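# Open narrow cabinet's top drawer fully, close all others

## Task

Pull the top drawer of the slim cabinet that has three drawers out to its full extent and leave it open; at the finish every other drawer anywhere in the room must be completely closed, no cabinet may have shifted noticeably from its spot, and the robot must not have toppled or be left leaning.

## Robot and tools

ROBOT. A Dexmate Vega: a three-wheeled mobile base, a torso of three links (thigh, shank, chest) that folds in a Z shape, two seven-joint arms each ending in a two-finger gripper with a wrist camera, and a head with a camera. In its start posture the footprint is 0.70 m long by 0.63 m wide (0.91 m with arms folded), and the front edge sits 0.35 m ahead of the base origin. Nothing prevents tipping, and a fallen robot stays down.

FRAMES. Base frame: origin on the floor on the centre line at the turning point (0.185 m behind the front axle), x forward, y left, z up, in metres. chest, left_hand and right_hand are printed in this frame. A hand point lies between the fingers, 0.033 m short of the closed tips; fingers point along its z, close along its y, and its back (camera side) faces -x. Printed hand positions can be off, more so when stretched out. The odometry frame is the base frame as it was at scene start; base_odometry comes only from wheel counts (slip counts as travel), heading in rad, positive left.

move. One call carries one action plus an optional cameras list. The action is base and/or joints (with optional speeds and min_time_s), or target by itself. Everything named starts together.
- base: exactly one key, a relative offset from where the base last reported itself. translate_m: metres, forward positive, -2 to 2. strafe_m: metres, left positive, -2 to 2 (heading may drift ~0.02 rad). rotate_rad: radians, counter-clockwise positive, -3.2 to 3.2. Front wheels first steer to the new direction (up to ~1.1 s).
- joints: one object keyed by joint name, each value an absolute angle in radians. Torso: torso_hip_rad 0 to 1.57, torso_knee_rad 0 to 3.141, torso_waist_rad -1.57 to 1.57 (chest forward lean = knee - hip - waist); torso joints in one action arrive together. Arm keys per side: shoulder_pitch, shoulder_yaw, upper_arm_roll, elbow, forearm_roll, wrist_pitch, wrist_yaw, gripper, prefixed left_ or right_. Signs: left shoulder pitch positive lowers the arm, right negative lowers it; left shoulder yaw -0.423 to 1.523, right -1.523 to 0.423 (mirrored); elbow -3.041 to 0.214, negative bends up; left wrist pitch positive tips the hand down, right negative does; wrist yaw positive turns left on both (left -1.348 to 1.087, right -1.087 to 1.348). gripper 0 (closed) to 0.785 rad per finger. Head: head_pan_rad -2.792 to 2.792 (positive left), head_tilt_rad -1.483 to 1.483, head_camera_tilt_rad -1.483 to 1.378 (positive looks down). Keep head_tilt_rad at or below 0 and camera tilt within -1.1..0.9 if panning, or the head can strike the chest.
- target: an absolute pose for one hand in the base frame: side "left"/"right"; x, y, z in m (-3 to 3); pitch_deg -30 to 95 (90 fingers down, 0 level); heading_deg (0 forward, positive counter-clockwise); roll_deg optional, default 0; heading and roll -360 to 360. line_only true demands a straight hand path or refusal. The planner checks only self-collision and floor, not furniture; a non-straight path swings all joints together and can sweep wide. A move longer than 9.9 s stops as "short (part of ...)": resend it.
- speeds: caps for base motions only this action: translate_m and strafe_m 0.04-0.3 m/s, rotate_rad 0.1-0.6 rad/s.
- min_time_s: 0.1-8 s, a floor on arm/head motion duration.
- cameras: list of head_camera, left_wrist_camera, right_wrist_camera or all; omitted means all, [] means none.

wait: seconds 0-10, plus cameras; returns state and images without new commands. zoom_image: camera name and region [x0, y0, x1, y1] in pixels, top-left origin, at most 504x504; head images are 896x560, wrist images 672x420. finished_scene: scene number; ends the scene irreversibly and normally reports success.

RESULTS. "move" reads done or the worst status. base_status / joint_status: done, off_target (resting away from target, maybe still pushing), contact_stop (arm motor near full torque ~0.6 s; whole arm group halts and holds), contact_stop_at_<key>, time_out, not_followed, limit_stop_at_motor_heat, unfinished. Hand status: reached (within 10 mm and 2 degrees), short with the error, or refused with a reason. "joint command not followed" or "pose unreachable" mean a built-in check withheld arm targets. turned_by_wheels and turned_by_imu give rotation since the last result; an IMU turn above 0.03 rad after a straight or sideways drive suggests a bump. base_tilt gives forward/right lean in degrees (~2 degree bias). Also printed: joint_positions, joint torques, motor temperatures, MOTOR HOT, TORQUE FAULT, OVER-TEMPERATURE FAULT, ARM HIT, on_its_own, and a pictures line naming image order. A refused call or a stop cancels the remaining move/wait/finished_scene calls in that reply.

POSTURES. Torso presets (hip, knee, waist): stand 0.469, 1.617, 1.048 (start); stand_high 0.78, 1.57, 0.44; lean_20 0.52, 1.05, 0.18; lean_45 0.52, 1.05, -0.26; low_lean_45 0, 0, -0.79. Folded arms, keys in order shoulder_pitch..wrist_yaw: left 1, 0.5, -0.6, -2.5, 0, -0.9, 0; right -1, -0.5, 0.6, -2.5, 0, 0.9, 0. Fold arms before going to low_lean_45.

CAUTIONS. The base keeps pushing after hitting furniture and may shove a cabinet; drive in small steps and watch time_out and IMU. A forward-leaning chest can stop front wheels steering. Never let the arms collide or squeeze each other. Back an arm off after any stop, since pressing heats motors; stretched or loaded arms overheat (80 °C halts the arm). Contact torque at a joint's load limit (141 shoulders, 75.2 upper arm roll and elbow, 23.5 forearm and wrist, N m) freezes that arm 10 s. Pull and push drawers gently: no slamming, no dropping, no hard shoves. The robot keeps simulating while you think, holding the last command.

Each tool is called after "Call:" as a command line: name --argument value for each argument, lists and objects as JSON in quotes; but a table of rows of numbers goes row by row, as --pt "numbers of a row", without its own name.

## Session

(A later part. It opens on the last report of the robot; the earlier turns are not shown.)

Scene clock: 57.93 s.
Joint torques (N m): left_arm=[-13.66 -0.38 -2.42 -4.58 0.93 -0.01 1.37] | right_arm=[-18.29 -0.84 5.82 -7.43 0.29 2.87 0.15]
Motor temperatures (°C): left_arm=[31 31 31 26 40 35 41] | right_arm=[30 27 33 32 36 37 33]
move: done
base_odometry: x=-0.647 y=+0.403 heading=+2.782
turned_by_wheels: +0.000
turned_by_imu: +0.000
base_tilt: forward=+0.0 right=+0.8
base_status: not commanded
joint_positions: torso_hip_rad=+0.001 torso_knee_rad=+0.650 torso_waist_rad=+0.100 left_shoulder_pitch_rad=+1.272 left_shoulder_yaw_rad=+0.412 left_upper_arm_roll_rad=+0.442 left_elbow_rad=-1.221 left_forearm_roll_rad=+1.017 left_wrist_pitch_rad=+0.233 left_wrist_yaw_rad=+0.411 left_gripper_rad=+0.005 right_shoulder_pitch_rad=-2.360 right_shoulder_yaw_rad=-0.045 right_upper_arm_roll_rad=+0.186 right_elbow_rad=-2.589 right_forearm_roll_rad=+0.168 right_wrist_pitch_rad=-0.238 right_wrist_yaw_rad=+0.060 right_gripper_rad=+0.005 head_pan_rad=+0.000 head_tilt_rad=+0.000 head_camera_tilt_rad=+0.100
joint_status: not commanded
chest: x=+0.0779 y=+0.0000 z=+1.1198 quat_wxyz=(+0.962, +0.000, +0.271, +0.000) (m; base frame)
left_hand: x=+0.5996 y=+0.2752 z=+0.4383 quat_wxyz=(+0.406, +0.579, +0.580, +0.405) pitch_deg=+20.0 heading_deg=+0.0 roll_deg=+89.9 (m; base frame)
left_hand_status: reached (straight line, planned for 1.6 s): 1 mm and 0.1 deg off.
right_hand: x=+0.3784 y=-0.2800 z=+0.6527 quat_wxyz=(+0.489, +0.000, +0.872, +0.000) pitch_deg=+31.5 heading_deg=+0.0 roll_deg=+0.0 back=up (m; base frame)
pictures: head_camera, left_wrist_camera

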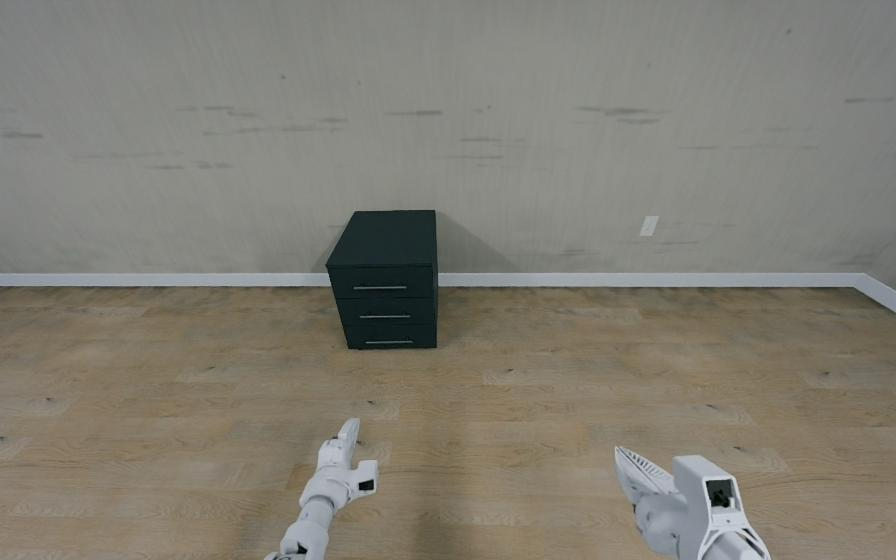

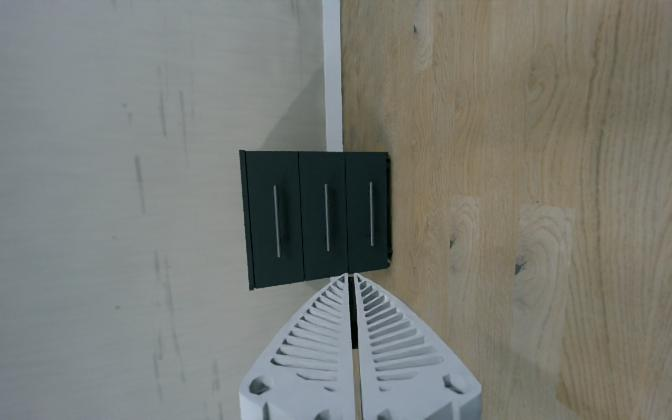

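Call:
move --joints '{"left_gripper_rad": 0.3}' --cameras '[]'

Call:
move --base '{"translate_m": 0.35}' --speeds '{"translate_m": 0.12}' --cameras '["head_camera", "left_wrist_camera"]'

Call:
zoom_image --camera "left_wrist_camera" --region '[180, 80, 500, 400]'

Call:
zoom_image --camera "head_camera" --region '[260, 220, 480, 440]'

Scene clock: 59.30 s.
Joint torques (N m): left_arm=[-12.86 1.04 -0.89 -4.99 0.74 -0.98 1.51] | right_arm=[-17.61 0.65 5.72 -8.34 0.2 3.06 0.25]
Motor temperatures (°C): left_arm=[31 31 31 26 40 35 41] | right_arm=[30 27 33 32 36 37 33]
move: done
base_odometry: x=-0.647 y=+0.403 heading=+2.782
turned_by_wheels: +0.000
turned_by_imu: +0.000
base_tilt: forward=+0.0 right=+0.7
base_status: not commanded
joint_positions: torso_hip_rad=+0.001 torso_knee_rad=+0.650 torso_waist_rad=+0.100 left_shoulder_pitch_rad=+1.270 left_shoulder_yaw_rad=+0.411 left_upper_arm_roll_rad=+0.443 left_elbow_rad=-1.217 left_forearm_roll_rad=+1.018 left_wrist_pitch_rad=+0.233 left_wrist_yaw_rad=+0.413 left_gripper_rad=+0.300 right_shoulder_pitch_rad=-2.360 right_shoulder_yaw_rad=-0.045 right_upper_arm_roll_rad=+0.186 right_elbow_rad=-2.589 right_forearm_roll_rad=+0.168 right_wrist_pitch_rad=-0.238 right_wrist_yaw_rad=+0.060 right_gripper_rad=+0.005 head_pan_rad=+0.000 head_tilt_rad=+0.000 head_camera_tilt_rad=+0.100
joint_status: all done
chest: x=+0.0779 y=+0.0000 z=+1.1198 quat_wxyz=(+0.962, +0.000, +0.271, +0.000) (m; base frame)
left_hand: x=+0.5998 y=+0.2752 z=+0.4379 quat_wxyz=(+0.405, +0.579, +0.579, +0.406) pitch_deg=+20.0 heading_deg=+0.0 roll_deg=-90.0 (m; base frame)
right_hand: x=+0.3784 y=-0.2800 z=+0.6527 quat_wxyz=(+0.489, +0.000, +0.872, +0.000) pitch_deg=+31.5 heading_deg=+0.0 roll_deg=+0.0 back=up (m; base frame)
pictures: none
No camera images: "cameras" was empty.

Scene clock: 63.20 s.
Joint torques (N m): left_arm=[-11.17 0.98 -1.86 -4.32 0.75 0.19 1.17] | right_arm=[-16.09 0.61 5.27 -8.73 0.38 3.22 0.17]
Motor temperatures (°C): left_arm=[31 31 31 26 40 35 41] | right_arm=[30 27 33 32 36 37 33]
move: done
base_odometry: x=-0.974 y=+0.526 heading=+2.783
turned_by_wheels: +0.001
turned_by_imu: +0.000
base_tilt: forward=+0.0 right=+0.7
base_status: done
joint_positions: torso_hip_rad=+0.001 torso_knee_rad=+0.650 torso_waist_rad=+0.100 left_shoulder_pitch_rad=+1.270 left_shoulder_yaw_rad=+0.411 left_upper_arm_roll_rad=+0.443 left_elbow_rad=-1.217 left_forearm_roll_rad=+1.018 left_wrist_pitch_rad=+0.233 left_wrist_yaw_rad=+0.413 left_gripper_rad=+0.300 right_shoulder_pitch_rad=-2.360 right_shoulder_yaw_rad=-0.045 right_upper_arm_roll_rad=+0.186 right_elbow_rad=-2.589 right_forearm_roll_rad=+0.168 right_wrist_pitch_rad=-0.238 right_wrist_yaw_rad=+0.060 right_gripper_rad=+0.005 head_pan_rad=+0.000 head_tilt_rad=+0.000 head_camera_tilt_rad=+0.100
joint_status: not commanded
chest: x=+0.0779 y=+0.0000 z=+1.1198 quat_wxyz=(+0.962, +0.000, +0.271, +0.000) (m; base frame)
left_hand: x=+0.5998 y=+0.2751 z=+0.4378 quat_wxyz=(+0.405, +0.579, +0.579, +0.405) pitch_deg=+20.0 heading_deg=+0.0 roll_deg=-90.0 (m; base frame)
right_hand: x=+0.3784 y=-0.2800 z=+0.6527 quat_wxyz=(+0.489, +0.000, +0.872, +0.000) pitch_deg=+31.5 heading_deg=+0.0 roll_deg=+0.0 back=up (m; base frame)
pictures: head_camera, left_wrist_camera

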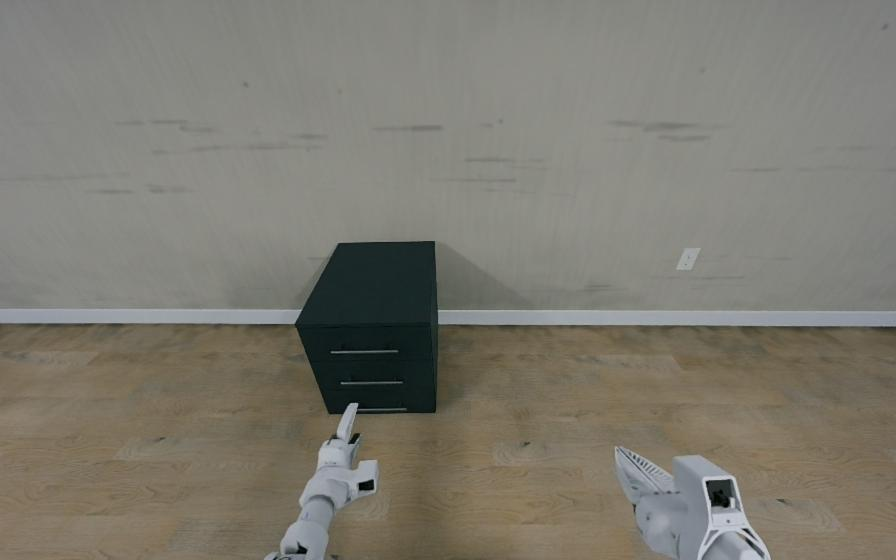

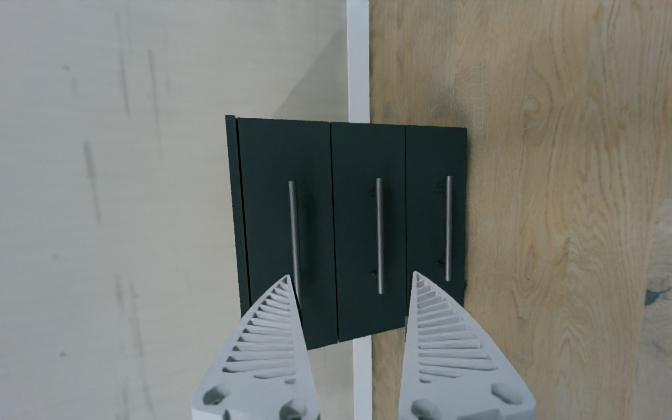

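Scaled by 1.575 from the camera's 672x420 image, which has a finer 960x600 frame.

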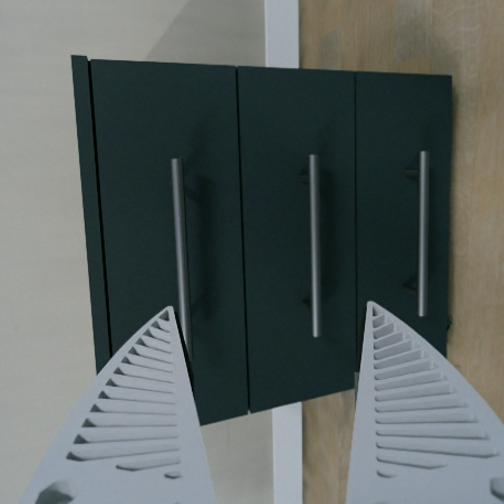

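Scaled by 2.291 from the camera's 896x560 image, which has a finer 960x600 frame.

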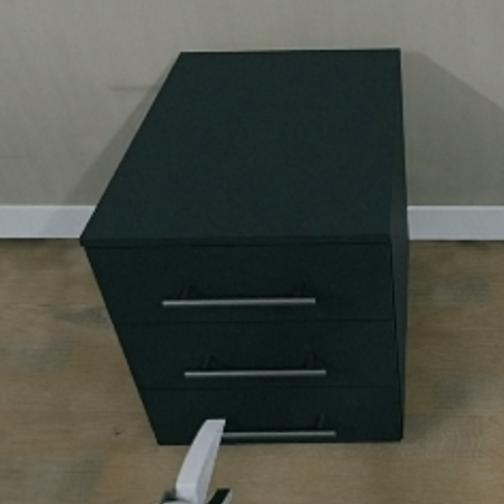

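Call:
move --base '{"translate_m": 0.12}' --speeds '{"translate_m": 0.06}' --cameras '["head_camera", "left_wrist_camera"]'

Call:
zoom_image --camera "left_wrist_camera" --region '[180, 80, 500, 400]'

Call:
zoom_image --camera "head_camera" --region '[260, 240, 480, 460]'

Scene clock: 66.43 s.
Joint torques (N m): left_arm=[-11.73 1.17 -2.63 -4.85 0.6 -0.27 1.28] | right_arm=[-17.6 -0.92 6.01 -8.83 0.52 2.62 0.39]
Motor temperatures (°C): left_arm=[31 31 31 26 40 35 41] | right_arm=[30 27 33 32 36 37 33]
move: done
base_odometry: x=-1.087 y=+0.568 heading=+2.784
turned_by_wheels: +0.001
turned_by_imu: +0.001
base_tilt: forward=+0.0 right=+0.8
base_status: done
joint_positions: torso_hip_rad=+0.001 torso_knee_rad=+0.650 torso_waist_rad=+0.100 left_shoulder_pitch_rad=+1.270 left_shoulder_yaw_rad=+0.411 left_upper_arm_roll_rad=+0.443 left_elbow_rad=-1.217 left_forearm_roll_rad=+1.018 left_wrist_pitch_rad=+0.233 left_wrist_yaw_rad=+0.413 left_gripper_rad=+0.300 right_shoulder_pitch_rad=-2.360 right_shoulder_yaw_rad=-0.045 right_upper_arm_roll_rad=+0.186 right_elbow_rad=-2.589 right_forearm_roll_rad=+0.168 right_wrist_pitch_rad=-0.238 right_wrist_yaw_rad=+0.060 right_gripper_rad=+0.005 head_pan_rad=+0.000 head_tilt_rad=+0.000 head_camera_tilt_rad=+0.100
joint_status: not commanded
chest: x=+0.0779 y=+0.0000 z=+1.1198 quat_wxyz=(+0.962, +0.000, +0.271, +0.000) (m; base frame)
left_hand: x=+0.5998 y=+0.2751 z=+0.4378 quat_wxyz=(+0.405, +0.579, +0.579, +0.405) pitch_deg=+20.0 heading_deg=+0.0 roll_deg=-90.0 (m; base frame)
right_hand: x=+0.3784 y=-0.2800 z=+0.6527 quat_wxyz=(+0.489, +0.000, +0.872, +0.000) pitch_deg=+31.5 heading_deg=+0.0 roll_deg=+0.0 back=up (m; base frame)
pictures: head_camera, left_wrist_camera

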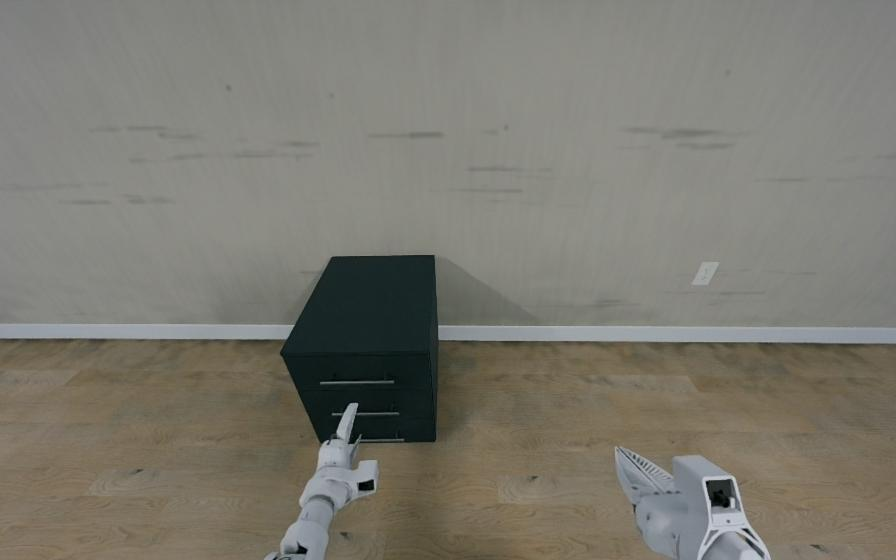

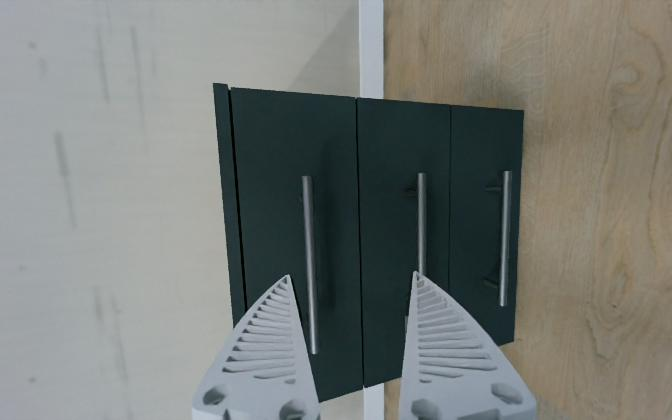

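Scaled by 1.575 from the camera's 672x420 image, which has a finer 960x600 frame.

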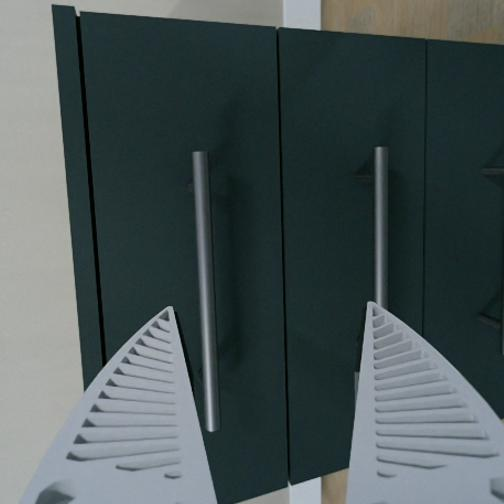

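Scaled by 2.291 from the camera's 896x560 image, which has a finer 960x600 frame.

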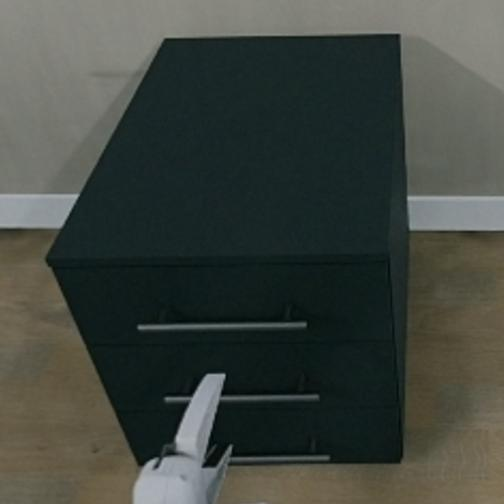

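Call:
move --base '{"translate_m": 0.1}' --speeds '{"translate_m": 0.05}' --cameras '["head_camera", "left_wrist_camera"]'

Call:
zoom_image --camera "left_wrist_camera" --region '[180, 80, 500, 400]'

Call:
zoom_image --camera "head_camera" --region '[260, 280, 460, 480]'

Scene clock: 69.97 s.
Joint torques (N m): left_arm=[-11.59 0.19 -2.37 -4.97 0.5 -0.08 1.31] | right_arm=[-17.37 -0.17 5.63 -8.15 0.43 3.18 0.03]
Motor temperatures (°C): left_arm=[31 31 31 26 40 35 41] | right_arm=[30 27 33 32 36 37 33]
move: done
base_odometry: x=-1.180 y=+0.603 heading=+2.784
turned_by_wheels: +0.001
turned_by_imu: +0.001
base_tilt: forward=+0.1 right=+0.8
base_status: done
joint_positions: torso_hip_rad=+0.001 torso_knee_rad=+0.650 torso_waist_rad=+0.100 left_shoulder_pitch_rad=+1.270 left_shoulder_yaw_rad=+0.411 left_upper_arm_roll_rad=+0.443 left_elbow_rad=-1.217 left_forearm_roll_rad=+1.018 left_wrist_pitch_rad=+0.233 left_wrist_yaw_rad=+0.413 left_gripper_rad=+0.300 right_shoulder_pitch_rad=-2.360 right_shoulder_yaw_rad=-0.045 right_upper_arm_roll_rad=+0.186 right_elbow_rad=-2.589 right_forearm_roll_rad=+0.168 right_wrist_pitch_rad=-0.238 right_wrist_yaw_rad=+0.060 right_gripper_rad=+0.005 head_pan_rad=+0.000 head_tilt_rad=+0.000 head_camera_tilt_rad=+0.100
joint_status: not commanded
chest: x=+0.0779 y=+0.0000 z=+1.1198 quat_wxyz=(+0.962, +0.000, +0.271, +0.000) (m; base frame)
left_hand: x=+0.5998 y=+0.2751 z=+0.4378 quat_wxyz=(+0.405, +0.579, +0.579, +0.405) pitch_deg=+20.0 heading_deg=+0.0 roll_deg=-90.0 (m; base frame)
right_hand: x=+0.3784 y=-0.2800 z=+0.6527 quat_wxyz=(+0.489, +0.000, +0.872, +0.000) pitch_deg=+31.5 heading_deg=+0.0 roll_deg=+0.0 back=up (m; base frame)
pictures: head_camera, left_wrist_camera

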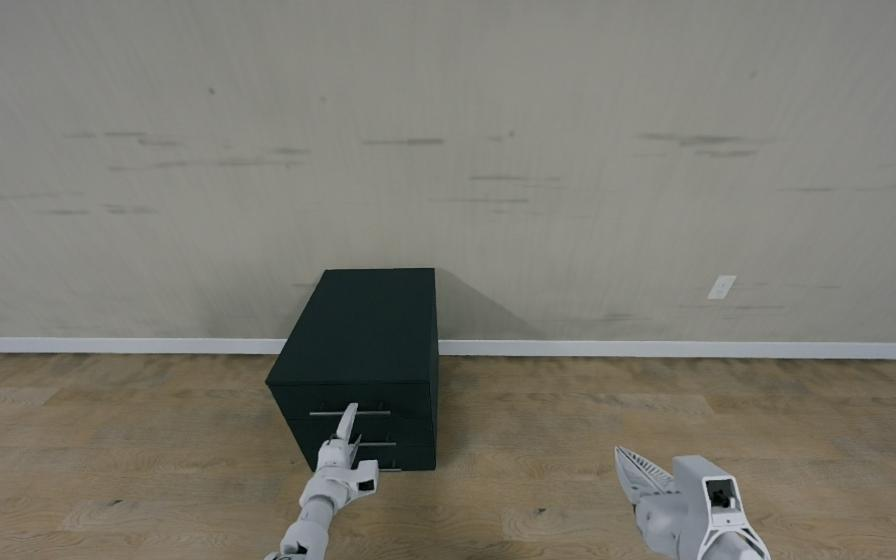

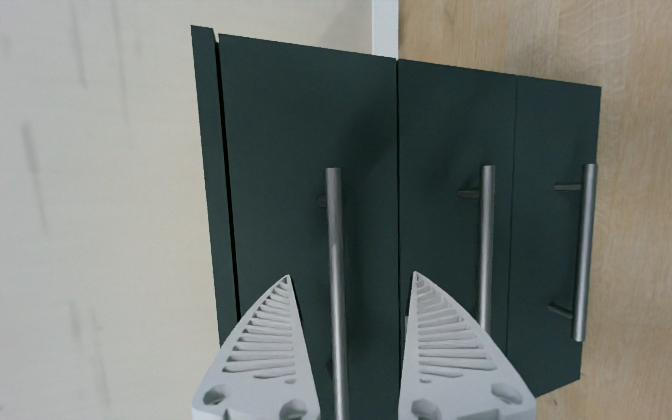

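Scaled by 1.575 from the camera's 672x420 image, which has a finer 960x600 frame.

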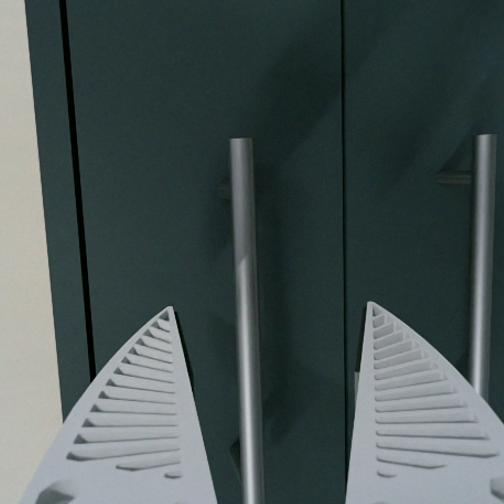

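Scaled by 2.520 from the camera's 896x560 image, which has a finer 960x600 frame.

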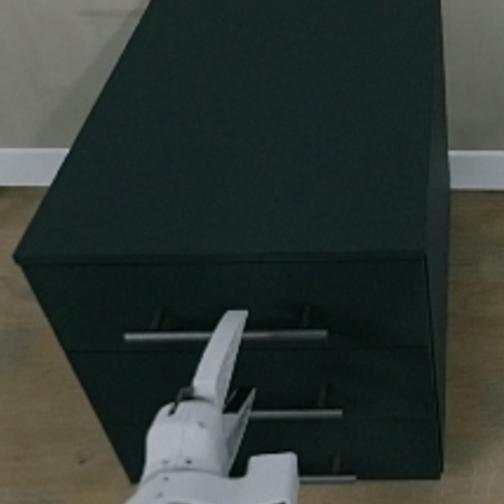

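Call:
move --target '{"side": "left", "x": 0.6, "y": 0.287, "z": 0.438, "pitch_deg": 20, "heading_deg": 0, "roll_deg": 90, "line_only": true}' --cameras '[]'

Call:
move --base '{"translate_m": 0.03}' --speeds '{"translate_m": 0.04}' --cameras '["head_camera", "left_wrist_camera"]'

Call:
zoom_image --camera "left_wrist_camera" --region '[180, 100, 500, 420]'

Call:
zoom_image --camera "head_camera" --region '[260, 320, 420, 480]'

Scene clock: 71.53 s.
Joint torques (N m): left_arm=[-5.12 6.95 -8.02 -4.85 0.15 0.03 1.36] | right_arm=[-17.9 -0.95 6.17 -7.44 0.45 2.39 0.15]
Motor temperatures (°C): left_arm=[31 31 31 26 40 35 41] | right_arm=[30 27 33 32 36 37 33]
move: done
base_odometry: x=-1.180 y=+0.603 heading=+2.784
turned_by_wheels: +0.000
turned_by_imu: +0.000
base_tilt: forward=+0.1 right=+0.7
base_status: not commanded
joint_positions: torso_hip_rad=+0.001 torso_knee_rad=+0.650 torso_waist_rad=+0.100 left_shoulder_pitch_rad=+1.270 left_shoulder_yaw_rad=+0.426 left_upper_arm_roll_rad=+0.434 left_elbow_rad=-1.209 left_forearm_roll_rad=+1.007 left_wrist_pitch_rad=+0.213 left_wrist_yaw_rad=+0.418 left_gripper_rad=+0.300 right_shoulder_pitch_rad=-2.360 right_shoulder_yaw_rad=-0.045 right_upper_arm_roll_rad=+0.186 right_elbow_rad=-2.589 right_forearm_roll_rad=+0.168 right_wrist_pitch_rad=-0.238 right_wrist_yaw_rad=+0.060 right_gripper_rad=+0.005 head_pan_rad=+0.000 head_tilt_rad=+0.000 head_camera_tilt_rad=+0.100
joint_status: not commanded
chest: x=+0.0779 y=+0.0000 z=+1.1198 quat_wxyz=(+0.962, +0.000, +0.271, +0.000) (m; base frame)
left_hand: x=+0.5999 y=+0.2849 z=+0.4378 quat_wxyz=(+0.406, +0.579, +0.579, +0.405) pitch_deg=+20.0 heading_deg=+0.0 roll_deg=+90.0 (m; base frame)
left_hand_status: reached (straight line, planned for 0.3 s): 2 mm and 0.0 deg off.
right_hand: x=+0.3784 y=-0.2800 z=+0.6527 quat_wxyz=(+0.489, +0.000, +0.872, +0.000) pitch_deg=+31.5 heading_deg=+0.0 roll_deg=+0.0 back=up (m; base frame)
pictures: none
No camera images: "cameras" was empty.

Scene clock: 72.93 s.
Joint torques (N m): left_arm=[-4.81 6.21 -7.62 -3.63 0.07 -0.44 1.53] | right_arm=[-17.28 0.27 6.13 -7.9 0.43 3.09 0.07]
Motor temperatures (°C): left_arm=[31 31 31 26 40 35 41] | right_arm=[30 27 33 32 36 37 33]
move: done
base_odometry: x=-1.209 y=+0.613 heading=+2.785
turned_by_wheels: +0.001
turned_by_imu: +0.001
base_tilt: forward=+0.0 right=+0.7
base_status: done
joint_positions: torso_hip_rad=+0.001 torso_knee_rad=+0.650 torso_waist_rad=+0.100 left_shoulder_pitch_rad=+1.270 left_shoulder_yaw_rad=+0.429 left_upper_arm_roll_rad=+0.432 left_elbow_rad=-1.208 left_forearm_roll_rad=+1.005 left_wrist_pitch_rad=+0.209 left_wrist_yaw_rad=+0.419 left_gripper_rad=+0.300 right_shoulder_pitch_rad=-2.360 right_shoulder_yaw_rad=-0.045 right_upper_arm_roll_rad=+0.186 right_elbow_rad=-2.589 right_forearm_roll_rad=+0.168 right_wrist_pitch_rad=-0.238 right_wrist_yaw_rad=+0.060 right_gripper_rad=+0.005 head_pan_rad=+0.000 head_tilt_rad=+0.000 head_camera_tilt_rad=+0.100
joint_status: not commanded
chest: x=+0.0779 y=+0.0000 z=+1.1198 quat_wxyz=(+0.962, +0.000, +0.271, +0.000) (m; base frame)
left_hand: x=+0.5999 y=+0.2867 z=+0.4379 quat_wxyz=(+0.406, +0.579, +0.579, +0.405) pitch_deg=+20.0 heading_deg=+0.0 roll_deg=+90.0 (m; base frame)
right_hand: x=+0.3784 y=-0.2800 z=+0.6527 quat_wxyz=(+0.489, +0.000, +0.872, +0.000) pitch_deg=+31.5 heading_deg=+0.0 roll_deg=+0.0 back=up (m; base frame)
pictures: head_camera, left_wrist_camera

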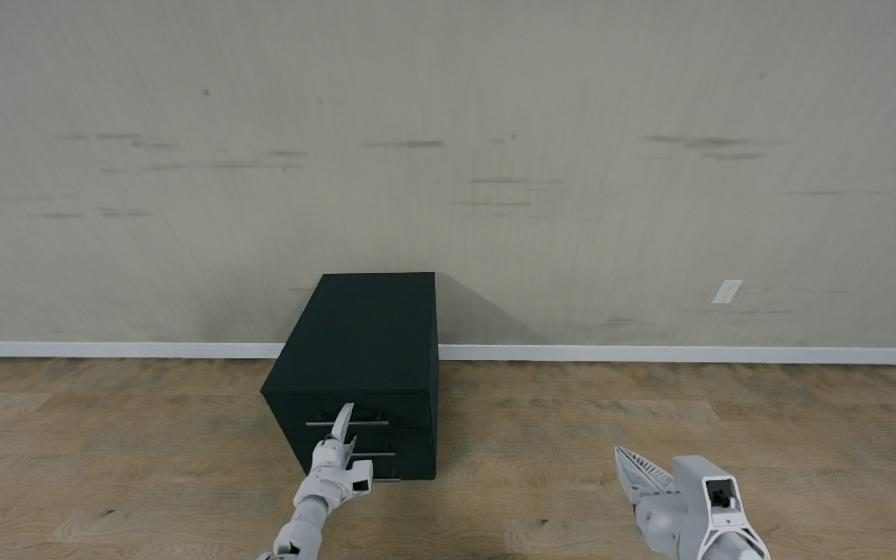

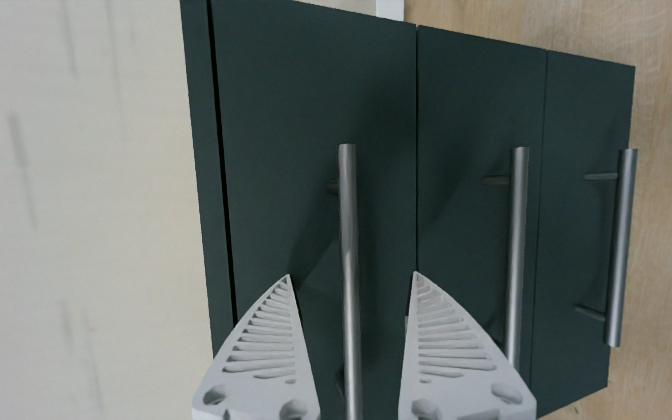

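Scaled by 1.575 from the camera's 672x420 image, which has a finer 960x600 frame.

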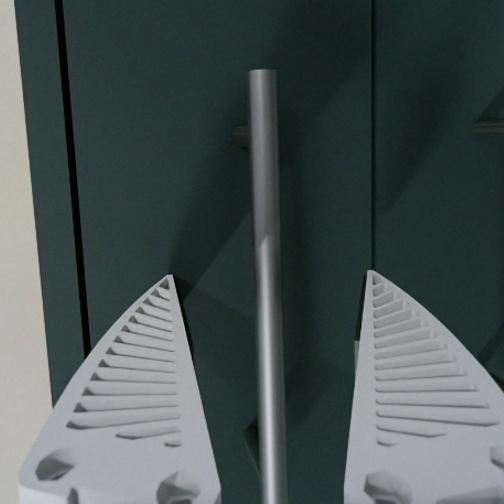

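Scaled by 3.150 from the camera's 896x560 image, which has a finer 960x600 frame.

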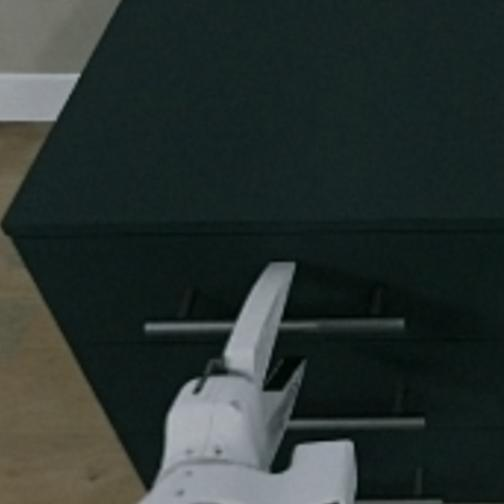

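Call:
move --target '{"side": "left", "x": 0.612, "y": 0.287, "z": 0.438, "pitch_deg": 20, "heading_deg": 0, "roll_deg": 90, "line_only": true}' --cameras '["head_camera", "left_wrist_camera"]'

Call:
zoom_image --camera "left_wrist_camera" --region '[180, 100, 500, 420]'

Call:
zoom_image --camera "head_camera" --region '[260, 320, 420, 480]'

Scene clock: 74.70 s.
Joint torques (N m): left_arm=[-21.85 -1.85 -3.53 -4.24 -0.5 -1.01 -0.91] | right_arm=[-16.57 -0.93 5.57 -8.67 0.49 2.56 0.22]
Motor temperatures (°C): left_arm=[31 31 31 26 40 35 41] | right_arm=[30 27 33 32 36 37 33]
move: done
base_odometry: x=-1.208 y=+0.613 heading=+2.785
turned_by_wheels: +0.000
turned_by_imu: +0.000
base_tilt: forward=+0.1 right=+0.7
base_status: not commanded
joint_positions: torso_hip_rad=+0.001 torso_knee_rad=+0.650 torso_waist_rad=+0.100 left_shoulder_pitch_rad=+1.239 left_shoulder_yaw_rad=+0.422 left_upper_arm_roll_rad=+0.436 left_elbow_rad=-1.179 left_forearm_roll_rad=+1.005 left_wrist_pitch_rad=+0.201 left_wrist_yaw_rad=+0.413 left_gripper_rad=+0.300 right_shoulder_pitch_rad=-2.360 right_shoulder_yaw_rad=-0.045 right_upper_arm_roll_rad=+0.186 right_elbow_rad=-2.589 right_forearm_roll_rad=+0.168 right_wrist_pitch_rad=-0.238 right_wrist_yaw_rad=+0.060 right_gripper_rad=+0.005 head_pan_rad=+0.000 head_tilt_rad=+0.000 head_camera_tilt_rad=+0.100
joint_status: not commanded
chest: x=+0.0777 y=+0.0000 z=+1.1198 quat_wxyz=(+0.963, +0.000, +0.271, +0.000) (m; base frame)
left_hand: x=+0.6111 y=+0.2871 z=+0.4381 quat_wxyz=(+0.406, +0.579, +0.579, +0.406) pitch_deg=+20.0 heading_deg=+0.0 roll_deg=-90.0 (m; base frame)
left_hand_status: reached (straight line, planned for 0.4 s): 1 mm and 0.0 deg off.
right_hand: x=+0.3783 y=-0.2800 z=+0.6528 quat_wxyz=(+0.489, +0.000, +0.872, +0.000) pitch_deg=+31.5 heading_deg=+0.0 roll_deg=+0.0 back=up (m; base frame)
pictures: head_camera, left_wrist_camera

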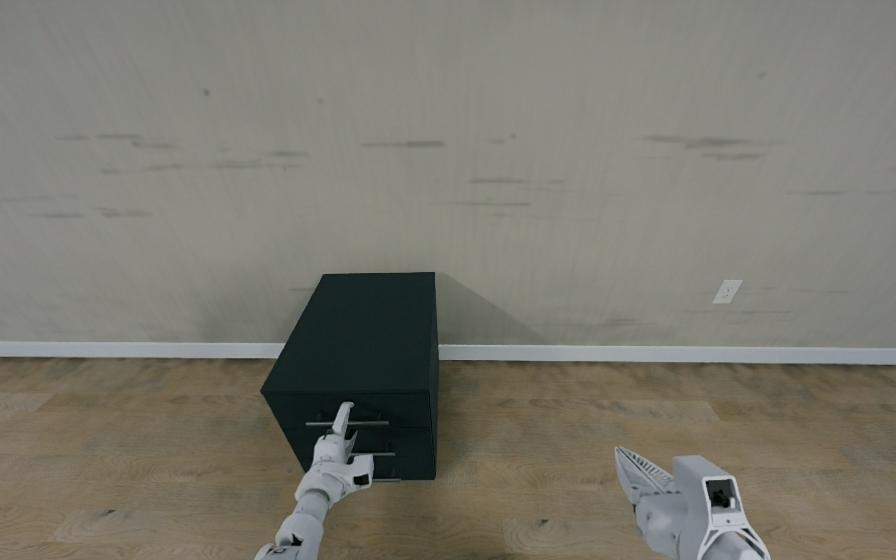

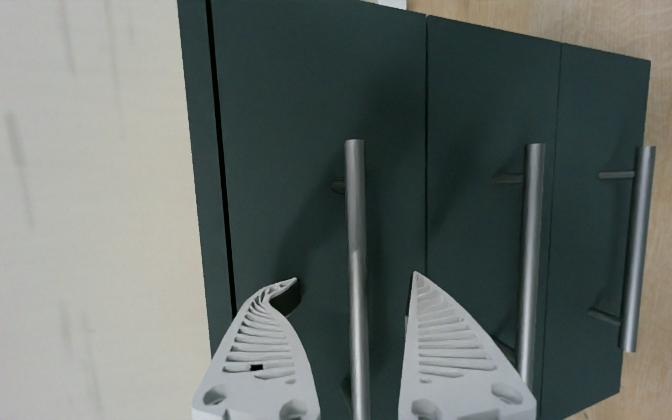

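Scaled by 1.575 from the camera's 672x420 image, which has a finer 960x600 frame.

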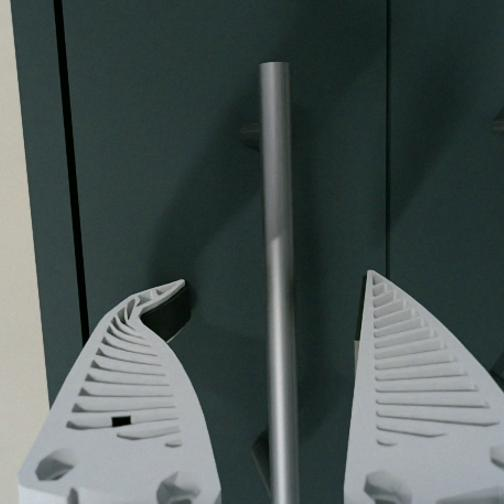

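Scaled by 3.150 from the camera's 896x560 image, which has a finer 960x600 frame.

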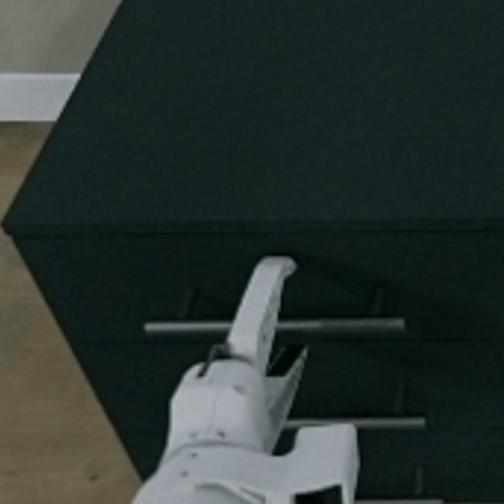

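Call:
move --target '{"side": "left", "x": 0.602, "y": 0.287, "z": 0.438, "pitch_deg": 20, "heading_deg": 0, "roll_deg": 90, "line_only": true}' --cameras '[]'

Call:
move --joints '{"left_gripper_rad": 0.12}' --cameras '["head_camera", "left_wrist_camera"]'

Call:
zoom_image --camera "left_wrist_camera" --region '[180, 100, 500, 420]'

Call:
zoom_image --camera "head_camera" --region '[260, 320, 420, 480]'

Scene clock: 76.17 s.
Joint torques (N m): left_arm=[-14.97 6.97 -10.59 -8.16 1.02 0.03 1.79] | right_arm=[-16.85 -0.53 5.67 -8.07 0.41 2.96 0.28]
Motor temperatures (°C): left_arm=[31 31 31 26 40 35 41] | right_arm=[30 27 33 32 36 37 33]
move: done
base_odometry: x=-1.208 y=+0.613 heading=+2.785
turned_by_wheels: +0.000
turned_by_imu: +0.000
base_tilt: forward=+0.0 right=+0.8
base_status: not commanded
joint_positions: torso_hip_rad=+0.001 torso_knee_rad=+0.650 torso_waist_rad=+0.100 left_shoulder_pitch_rad=+1.261 left_shoulder_yaw_rad=+0.427 left_upper_arm_roll_rad=+0.433 left_elbow_rad=-1.199 left_forearm_roll_rad=+1.005 left_wrist_pitch_rad=+0.207 left_wrist_yaw_rad=+0.416 left_gripper_rad=+0.300 right_shoulder_pitch_rad=-2.360 right_shoulder_yaw_rad=-0.045 right_upper_arm_roll_rad=+0.186 right_elbow_rad=-2.589 right_forearm_roll_rad=+0.168 right_wrist_pitch_rad=-0.238 right_wrist_yaw_rad=+0.060 right_gripper_rad=+0.005 head_pan_rad=+0.000 head_tilt_rad=+0.000 head_camera_tilt_rad=+0.100
joint_status: not commanded
chest: x=+0.0777 y=+0.0000 z=+1.1198 quat_wxyz=(+0.963, +0.000, +0.271, +0.000) (m; base frame)
left_hand: x=+0.6029 y=+0.2867 z=+0.4375 quat_wxyz=(+0.405, +0.580, +0.579, +0.405) pitch_deg=+20.1 heading_deg=+0.0 roll_deg=+90.0 (m; base frame)
left_hand_status: reached (straight line, planned for 0.3 s): 1 mm and 0.1 deg off.
right_hand: x=+0.3783 y=-0.2800 z=+0.6528 quat_wxyz=(+0.489, +0.000, +0.872, +0.000) pitch_deg=+31.5 heading_deg=+0.0 roll_deg=+0.0 back=up (m; base frame)
pictures: none
No camera images: "cameras" was empty.

Scene clock: 77.13 s.
Joint torques (N m): left_arm=[-4.92 6.33 -7.86 -5.5 0.66 0.29 1.41] | right_arm=[-17.51 -0.94 5.79 -7.99 0.56 3.18 -0.01]
Motor temperatures (°C): left_arm=[31 31 31 26 40 35 41] | right_arm=[30 27 33 32 36 37 33]
move: done
base_odometry: x=-1.209 y=+0.613 heading=+2.785
turned_by_wheels: +0.000
turned_by_imu: +0.000
base_tilt: forward=+0.1 right=+0.8
base_status: not commanded
joint_positions: torso_hip_rad=+0.001 torso_knee_rad=+0.650 torso_waist_rad=+0.100 left_shoulder_pitch_rad=+1.264 left_shoulder_yaw_rad=+0.428 left_upper_arm_roll_rad=+0.433 left_elbow_rad=-1.203 left_forearm_roll_rad=+1.005 left_wrist_pitch_rad=+0.208 left_wrist_yaw_rad=+0.417 left_gripper_rad=+0.120 right_shoulder_pitch_rad=-2.360 right_shoulder_yaw_rad=-0.045 right_upper_arm_roll_rad=+0.186 right_elbow_rad=-2.589 right_forearm_roll_rad=+0.168 right_wrist_pitch_rad=-0.238 right_wrist_yaw_rad=+0.060 right_gripper_rad=+0.005 head_pan_rad=+0.000 head_tilt_rad=+0.000 head_camera_tilt_rad=+0.100
joint_status: all done
chest: x=+0.0778 y=+0.0000 z=+1.1198 quat_wxyz=(+0.963, +0.000, +0.271, +0.000) (m; base frame)
left_hand: x=+0.6021 y=+0.2868 z=+0.4378 quat_wxyz=(+0.406, +0.579, +0.579, +0.405) pitch_deg=+20.0 heading_deg=+0.0 roll_deg=+90.0 (m; base frame)
right_hand: x=+0.3784 y=-0.2800 z=+0.6528 quat_wxyz=(+0.489, +0.000, +0.872, +0.000) pitch_deg=+31.5 heading_deg=+0.0 roll_deg=+0.0 back=up (m; base frame)
pictures: head_camera, left_wrist_camera

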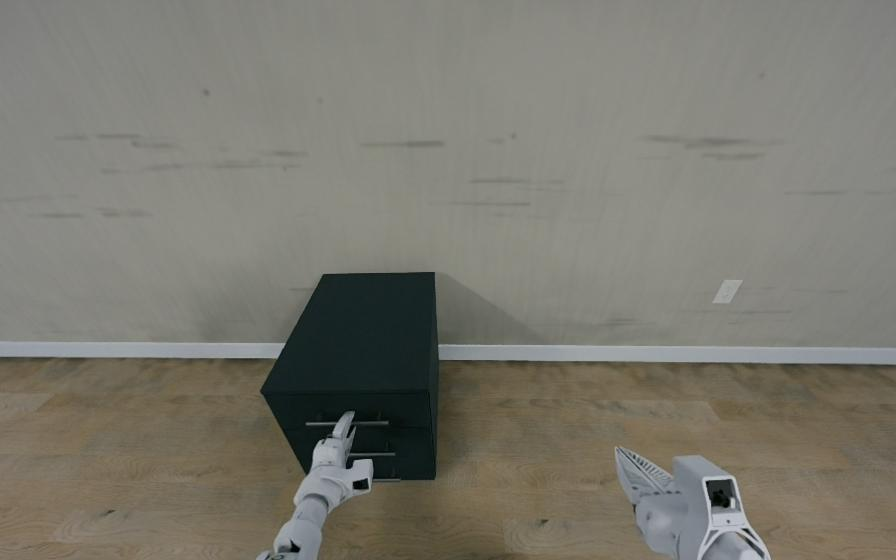

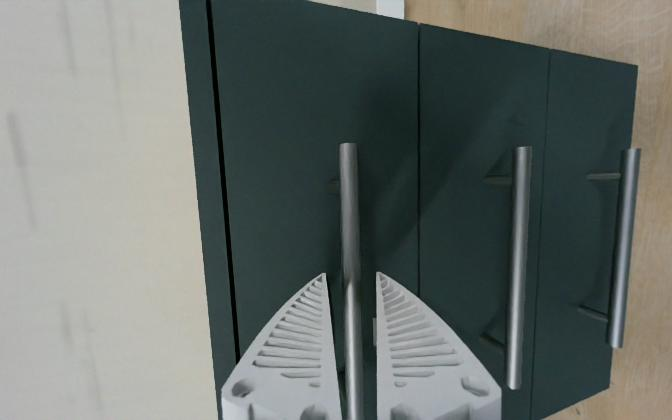

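Scaled by 1.575 from the camera's 672x420 image, which has a finer 960x600 frame.

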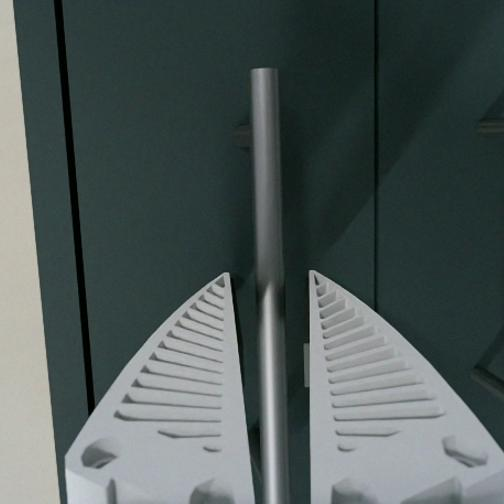

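Scaled by 3.150 from the camera's 896x560 image, which has a finer 960x600 frame.

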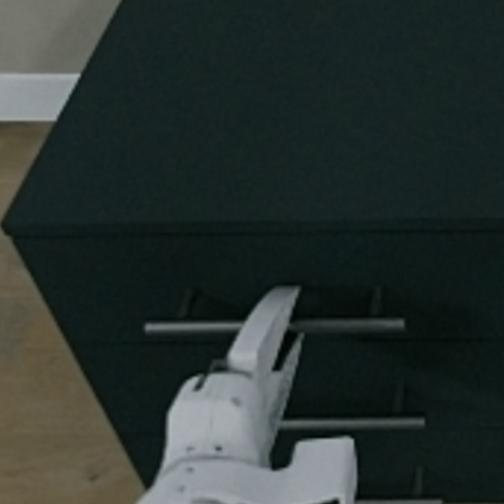

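Call:
move --target '{"side": "left", "x": 0.608, "y": 0.287, "z": 0.438, "pitch_deg": 20, "heading_deg": 0, "roll_deg": 90, "line_only": true}' --cameras '["left_wrist_camera"]'

Call:
move --joints '{"left_gripper_rad": 0.0}' --cameras '["head_camera", "left_wrist_camera"]'

Call:
zoom_image --camera "left_wrist_camera" --region '[180, 100, 500, 420]'

Call:
zoom_image --camera "head_camera" --region '[260, 320, 420, 480]'

Scene clock: 78.37 s.
Joint torques (N m): left_arm=[-13.99 1.76 -1.88 -4.44 0.19 0.1 0.87] | right_arm=[-16.27 0.27 5.81 -9.31 0.13 3.16 0.09]
Motor temperatures (°C): left_arm=[31 31 31 26 40 35 41] | right_arm=[30 27 33 32 36 37 33]
move: done
base_odometry: x=-1.209 y=+0.613 heading=+2.785
turned_by_wheels: +0.000
turned_by_imu: +0.000
base_tilt: forward=+0.1 right=+0.7
base_status: not commanded
joint_positions: torso_hip_rad=+0.001 torso_knee_rad=+0.650 torso_waist_rad=+0.100 left_shoulder_pitch_rad=+1.252 left_shoulder_yaw_rad=+0.425 left_upper_arm_roll_rad=+0.434 left_elbow_rad=-1.192 left_forearm_roll_rad=+1.005 left_wrist_pitch_rad=+0.205 left_wrist_yaw_rad=+0.415 left_gripper_rad=+0.120 right_shoulder_pitch_rad=-2.360 right_shoulder_yaw_rad=-0.045 right_upper_arm_roll_rad=+0.186 right_elbow_rad=-2.589 right_forearm_roll_rad=+0.168 right_wrist_pitch_rad=-0.238 right_wrist_yaw_rad=+0.060 right_gripper_rad=+0.005 head_pan_rad=+0.000 head_tilt_rad=+0.000 head_camera_tilt_rad=+0.100
joint_status: not commanded
chest: x=+0.0778 y=+0.0000 z=+1.1198 quat_wxyz=(+0.963, +0.000, +0.271, +0.000) (m; base frame)
left_hand: x=+0.6065 y=+0.2872 z=+0.4379 quat_wxyz=(+0.405, +0.579, +0.579, +0.406) pitch_deg=+20.0 heading_deg=+0.0 roll_deg=-90.0 (m; base frame)
left_hand_status: reached (straight line, planned for 0.3 s): 2 mm and 0.0 deg off.
right_hand: x=+0.3784 y=-0.2800 z=+0.6528 quat_wxyz=(+0.489, +0.000, +0.872, +0.000) pitch_deg=+31.5 heading_deg=+0.0 roll_deg=+0.0 back=up (m; base frame)
pictures: left_wrist_camera

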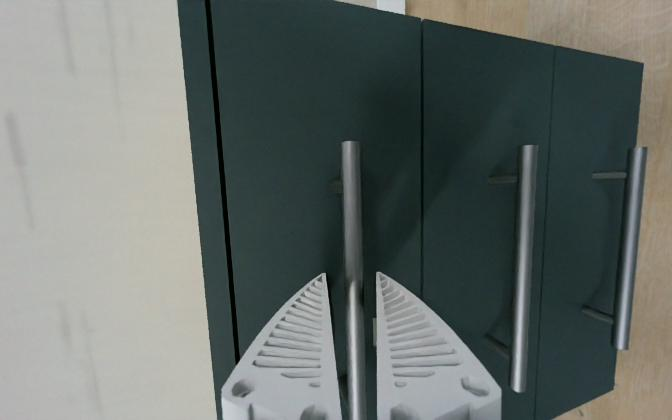

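Scene clock: 78.97 s.
Joint torques (N m): left_arm=[-14.71 1.67 -3.28 -5.62 0.44 -0.32 1.71] | right_arm=[-16.39 -0.31 6.02 -7.14 0.33 3.28 0.07]
Motor temperatures (°C): left_arm=[31 31 31 26 40 35 41] | right_arm=[30 27 33 32 36 37 33]
move: done
base_odometry: x=-1.209 y=+0.613 heading=+2.785
turned_by_wheels: +0.000
turned_by_imu: +0.000
base_tilt: forward=+0.1 right=+0.8
base_status: not commanded
joint_positions: torso_hip_rad=+0.001 torso_knee_rad=+0.650 torso_waist_rad=+0.100 left_shoulder_pitch_rad=+1.249 left_shoulder_yaw_rad=+0.425 left_upper_arm_roll_rad=+0.435 left_elbow_rad=-1.189 left_forearm_roll_rad=+1.005 left_wrist_pitch_rad=+0.204 left_wrist_yaw_rad=+0.414 left_gripper_rad=+0.000 right_shoulder_pitch_rad=-2.360 right_shoulder_yaw_rad=-0.045 right_upper_arm_roll_rad=+0.186 right_elbow_rad=-2.589 right_forearm_roll_rad=+0.168 right_wrist_pitch_rad=-0.238 right_wrist_yaw_rad=+0.060 right_gripper_rad=+0.005 head_pan_rad=+0.000 head_tilt_rad=+0.000 head_camera_tilt_rad=+0.100
joint_status: all done
chest: x=+0.0779 y=+0.0000 z=+1.1198 quat_wxyz=(+0.962, +0.000, +0.271, +0.000) (m; base frame)
left_hand: x=+0.6075 y=+0.2872 z=+0.4378 quat_wxyz=(+0.405, +0.579, +0.579, +0.405) pitch_deg=+20.0 heading_deg=+0.0 roll_deg=-90.0 (m; base frame)
right_hand: x=+0.3784 y=-0.2800 z=+0.6527 quat_wxyz=(+0.489, +0.000, +0.872, +0.000) pitch_deg=+31.5 heading_deg=+0.0 roll_deg=+0.0 back=up (m; base frame)
pictures: head_camera, left_wrist_camera

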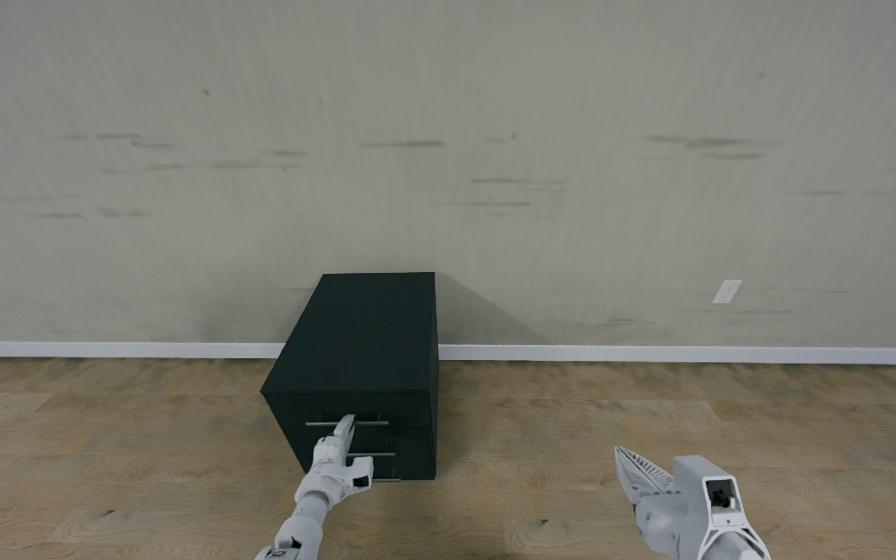

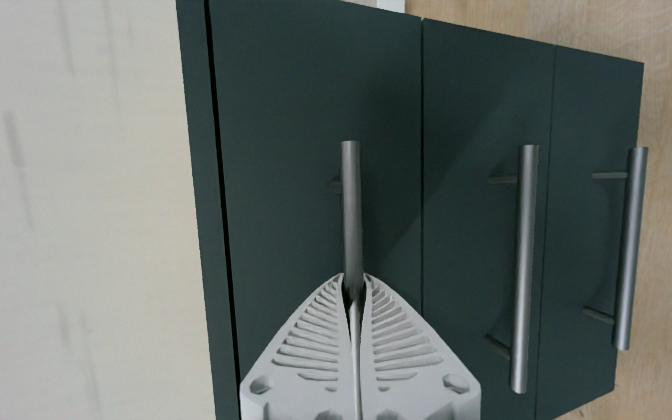

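Scaled by 1.575 from the camera's 672x420 image, which has a finer 960x600 frame.

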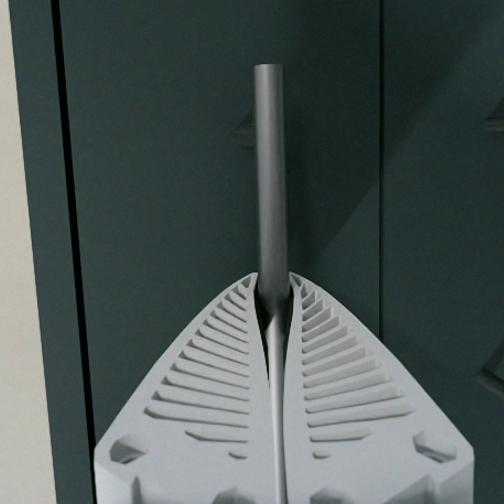

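Scaled by 3.150 from the camera's 896x560 image, which has a finer 960x600 frame.

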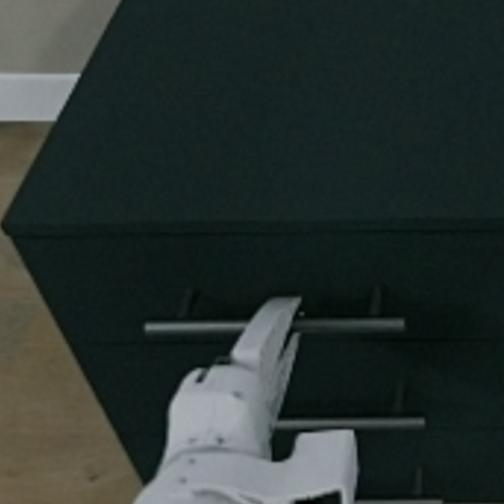

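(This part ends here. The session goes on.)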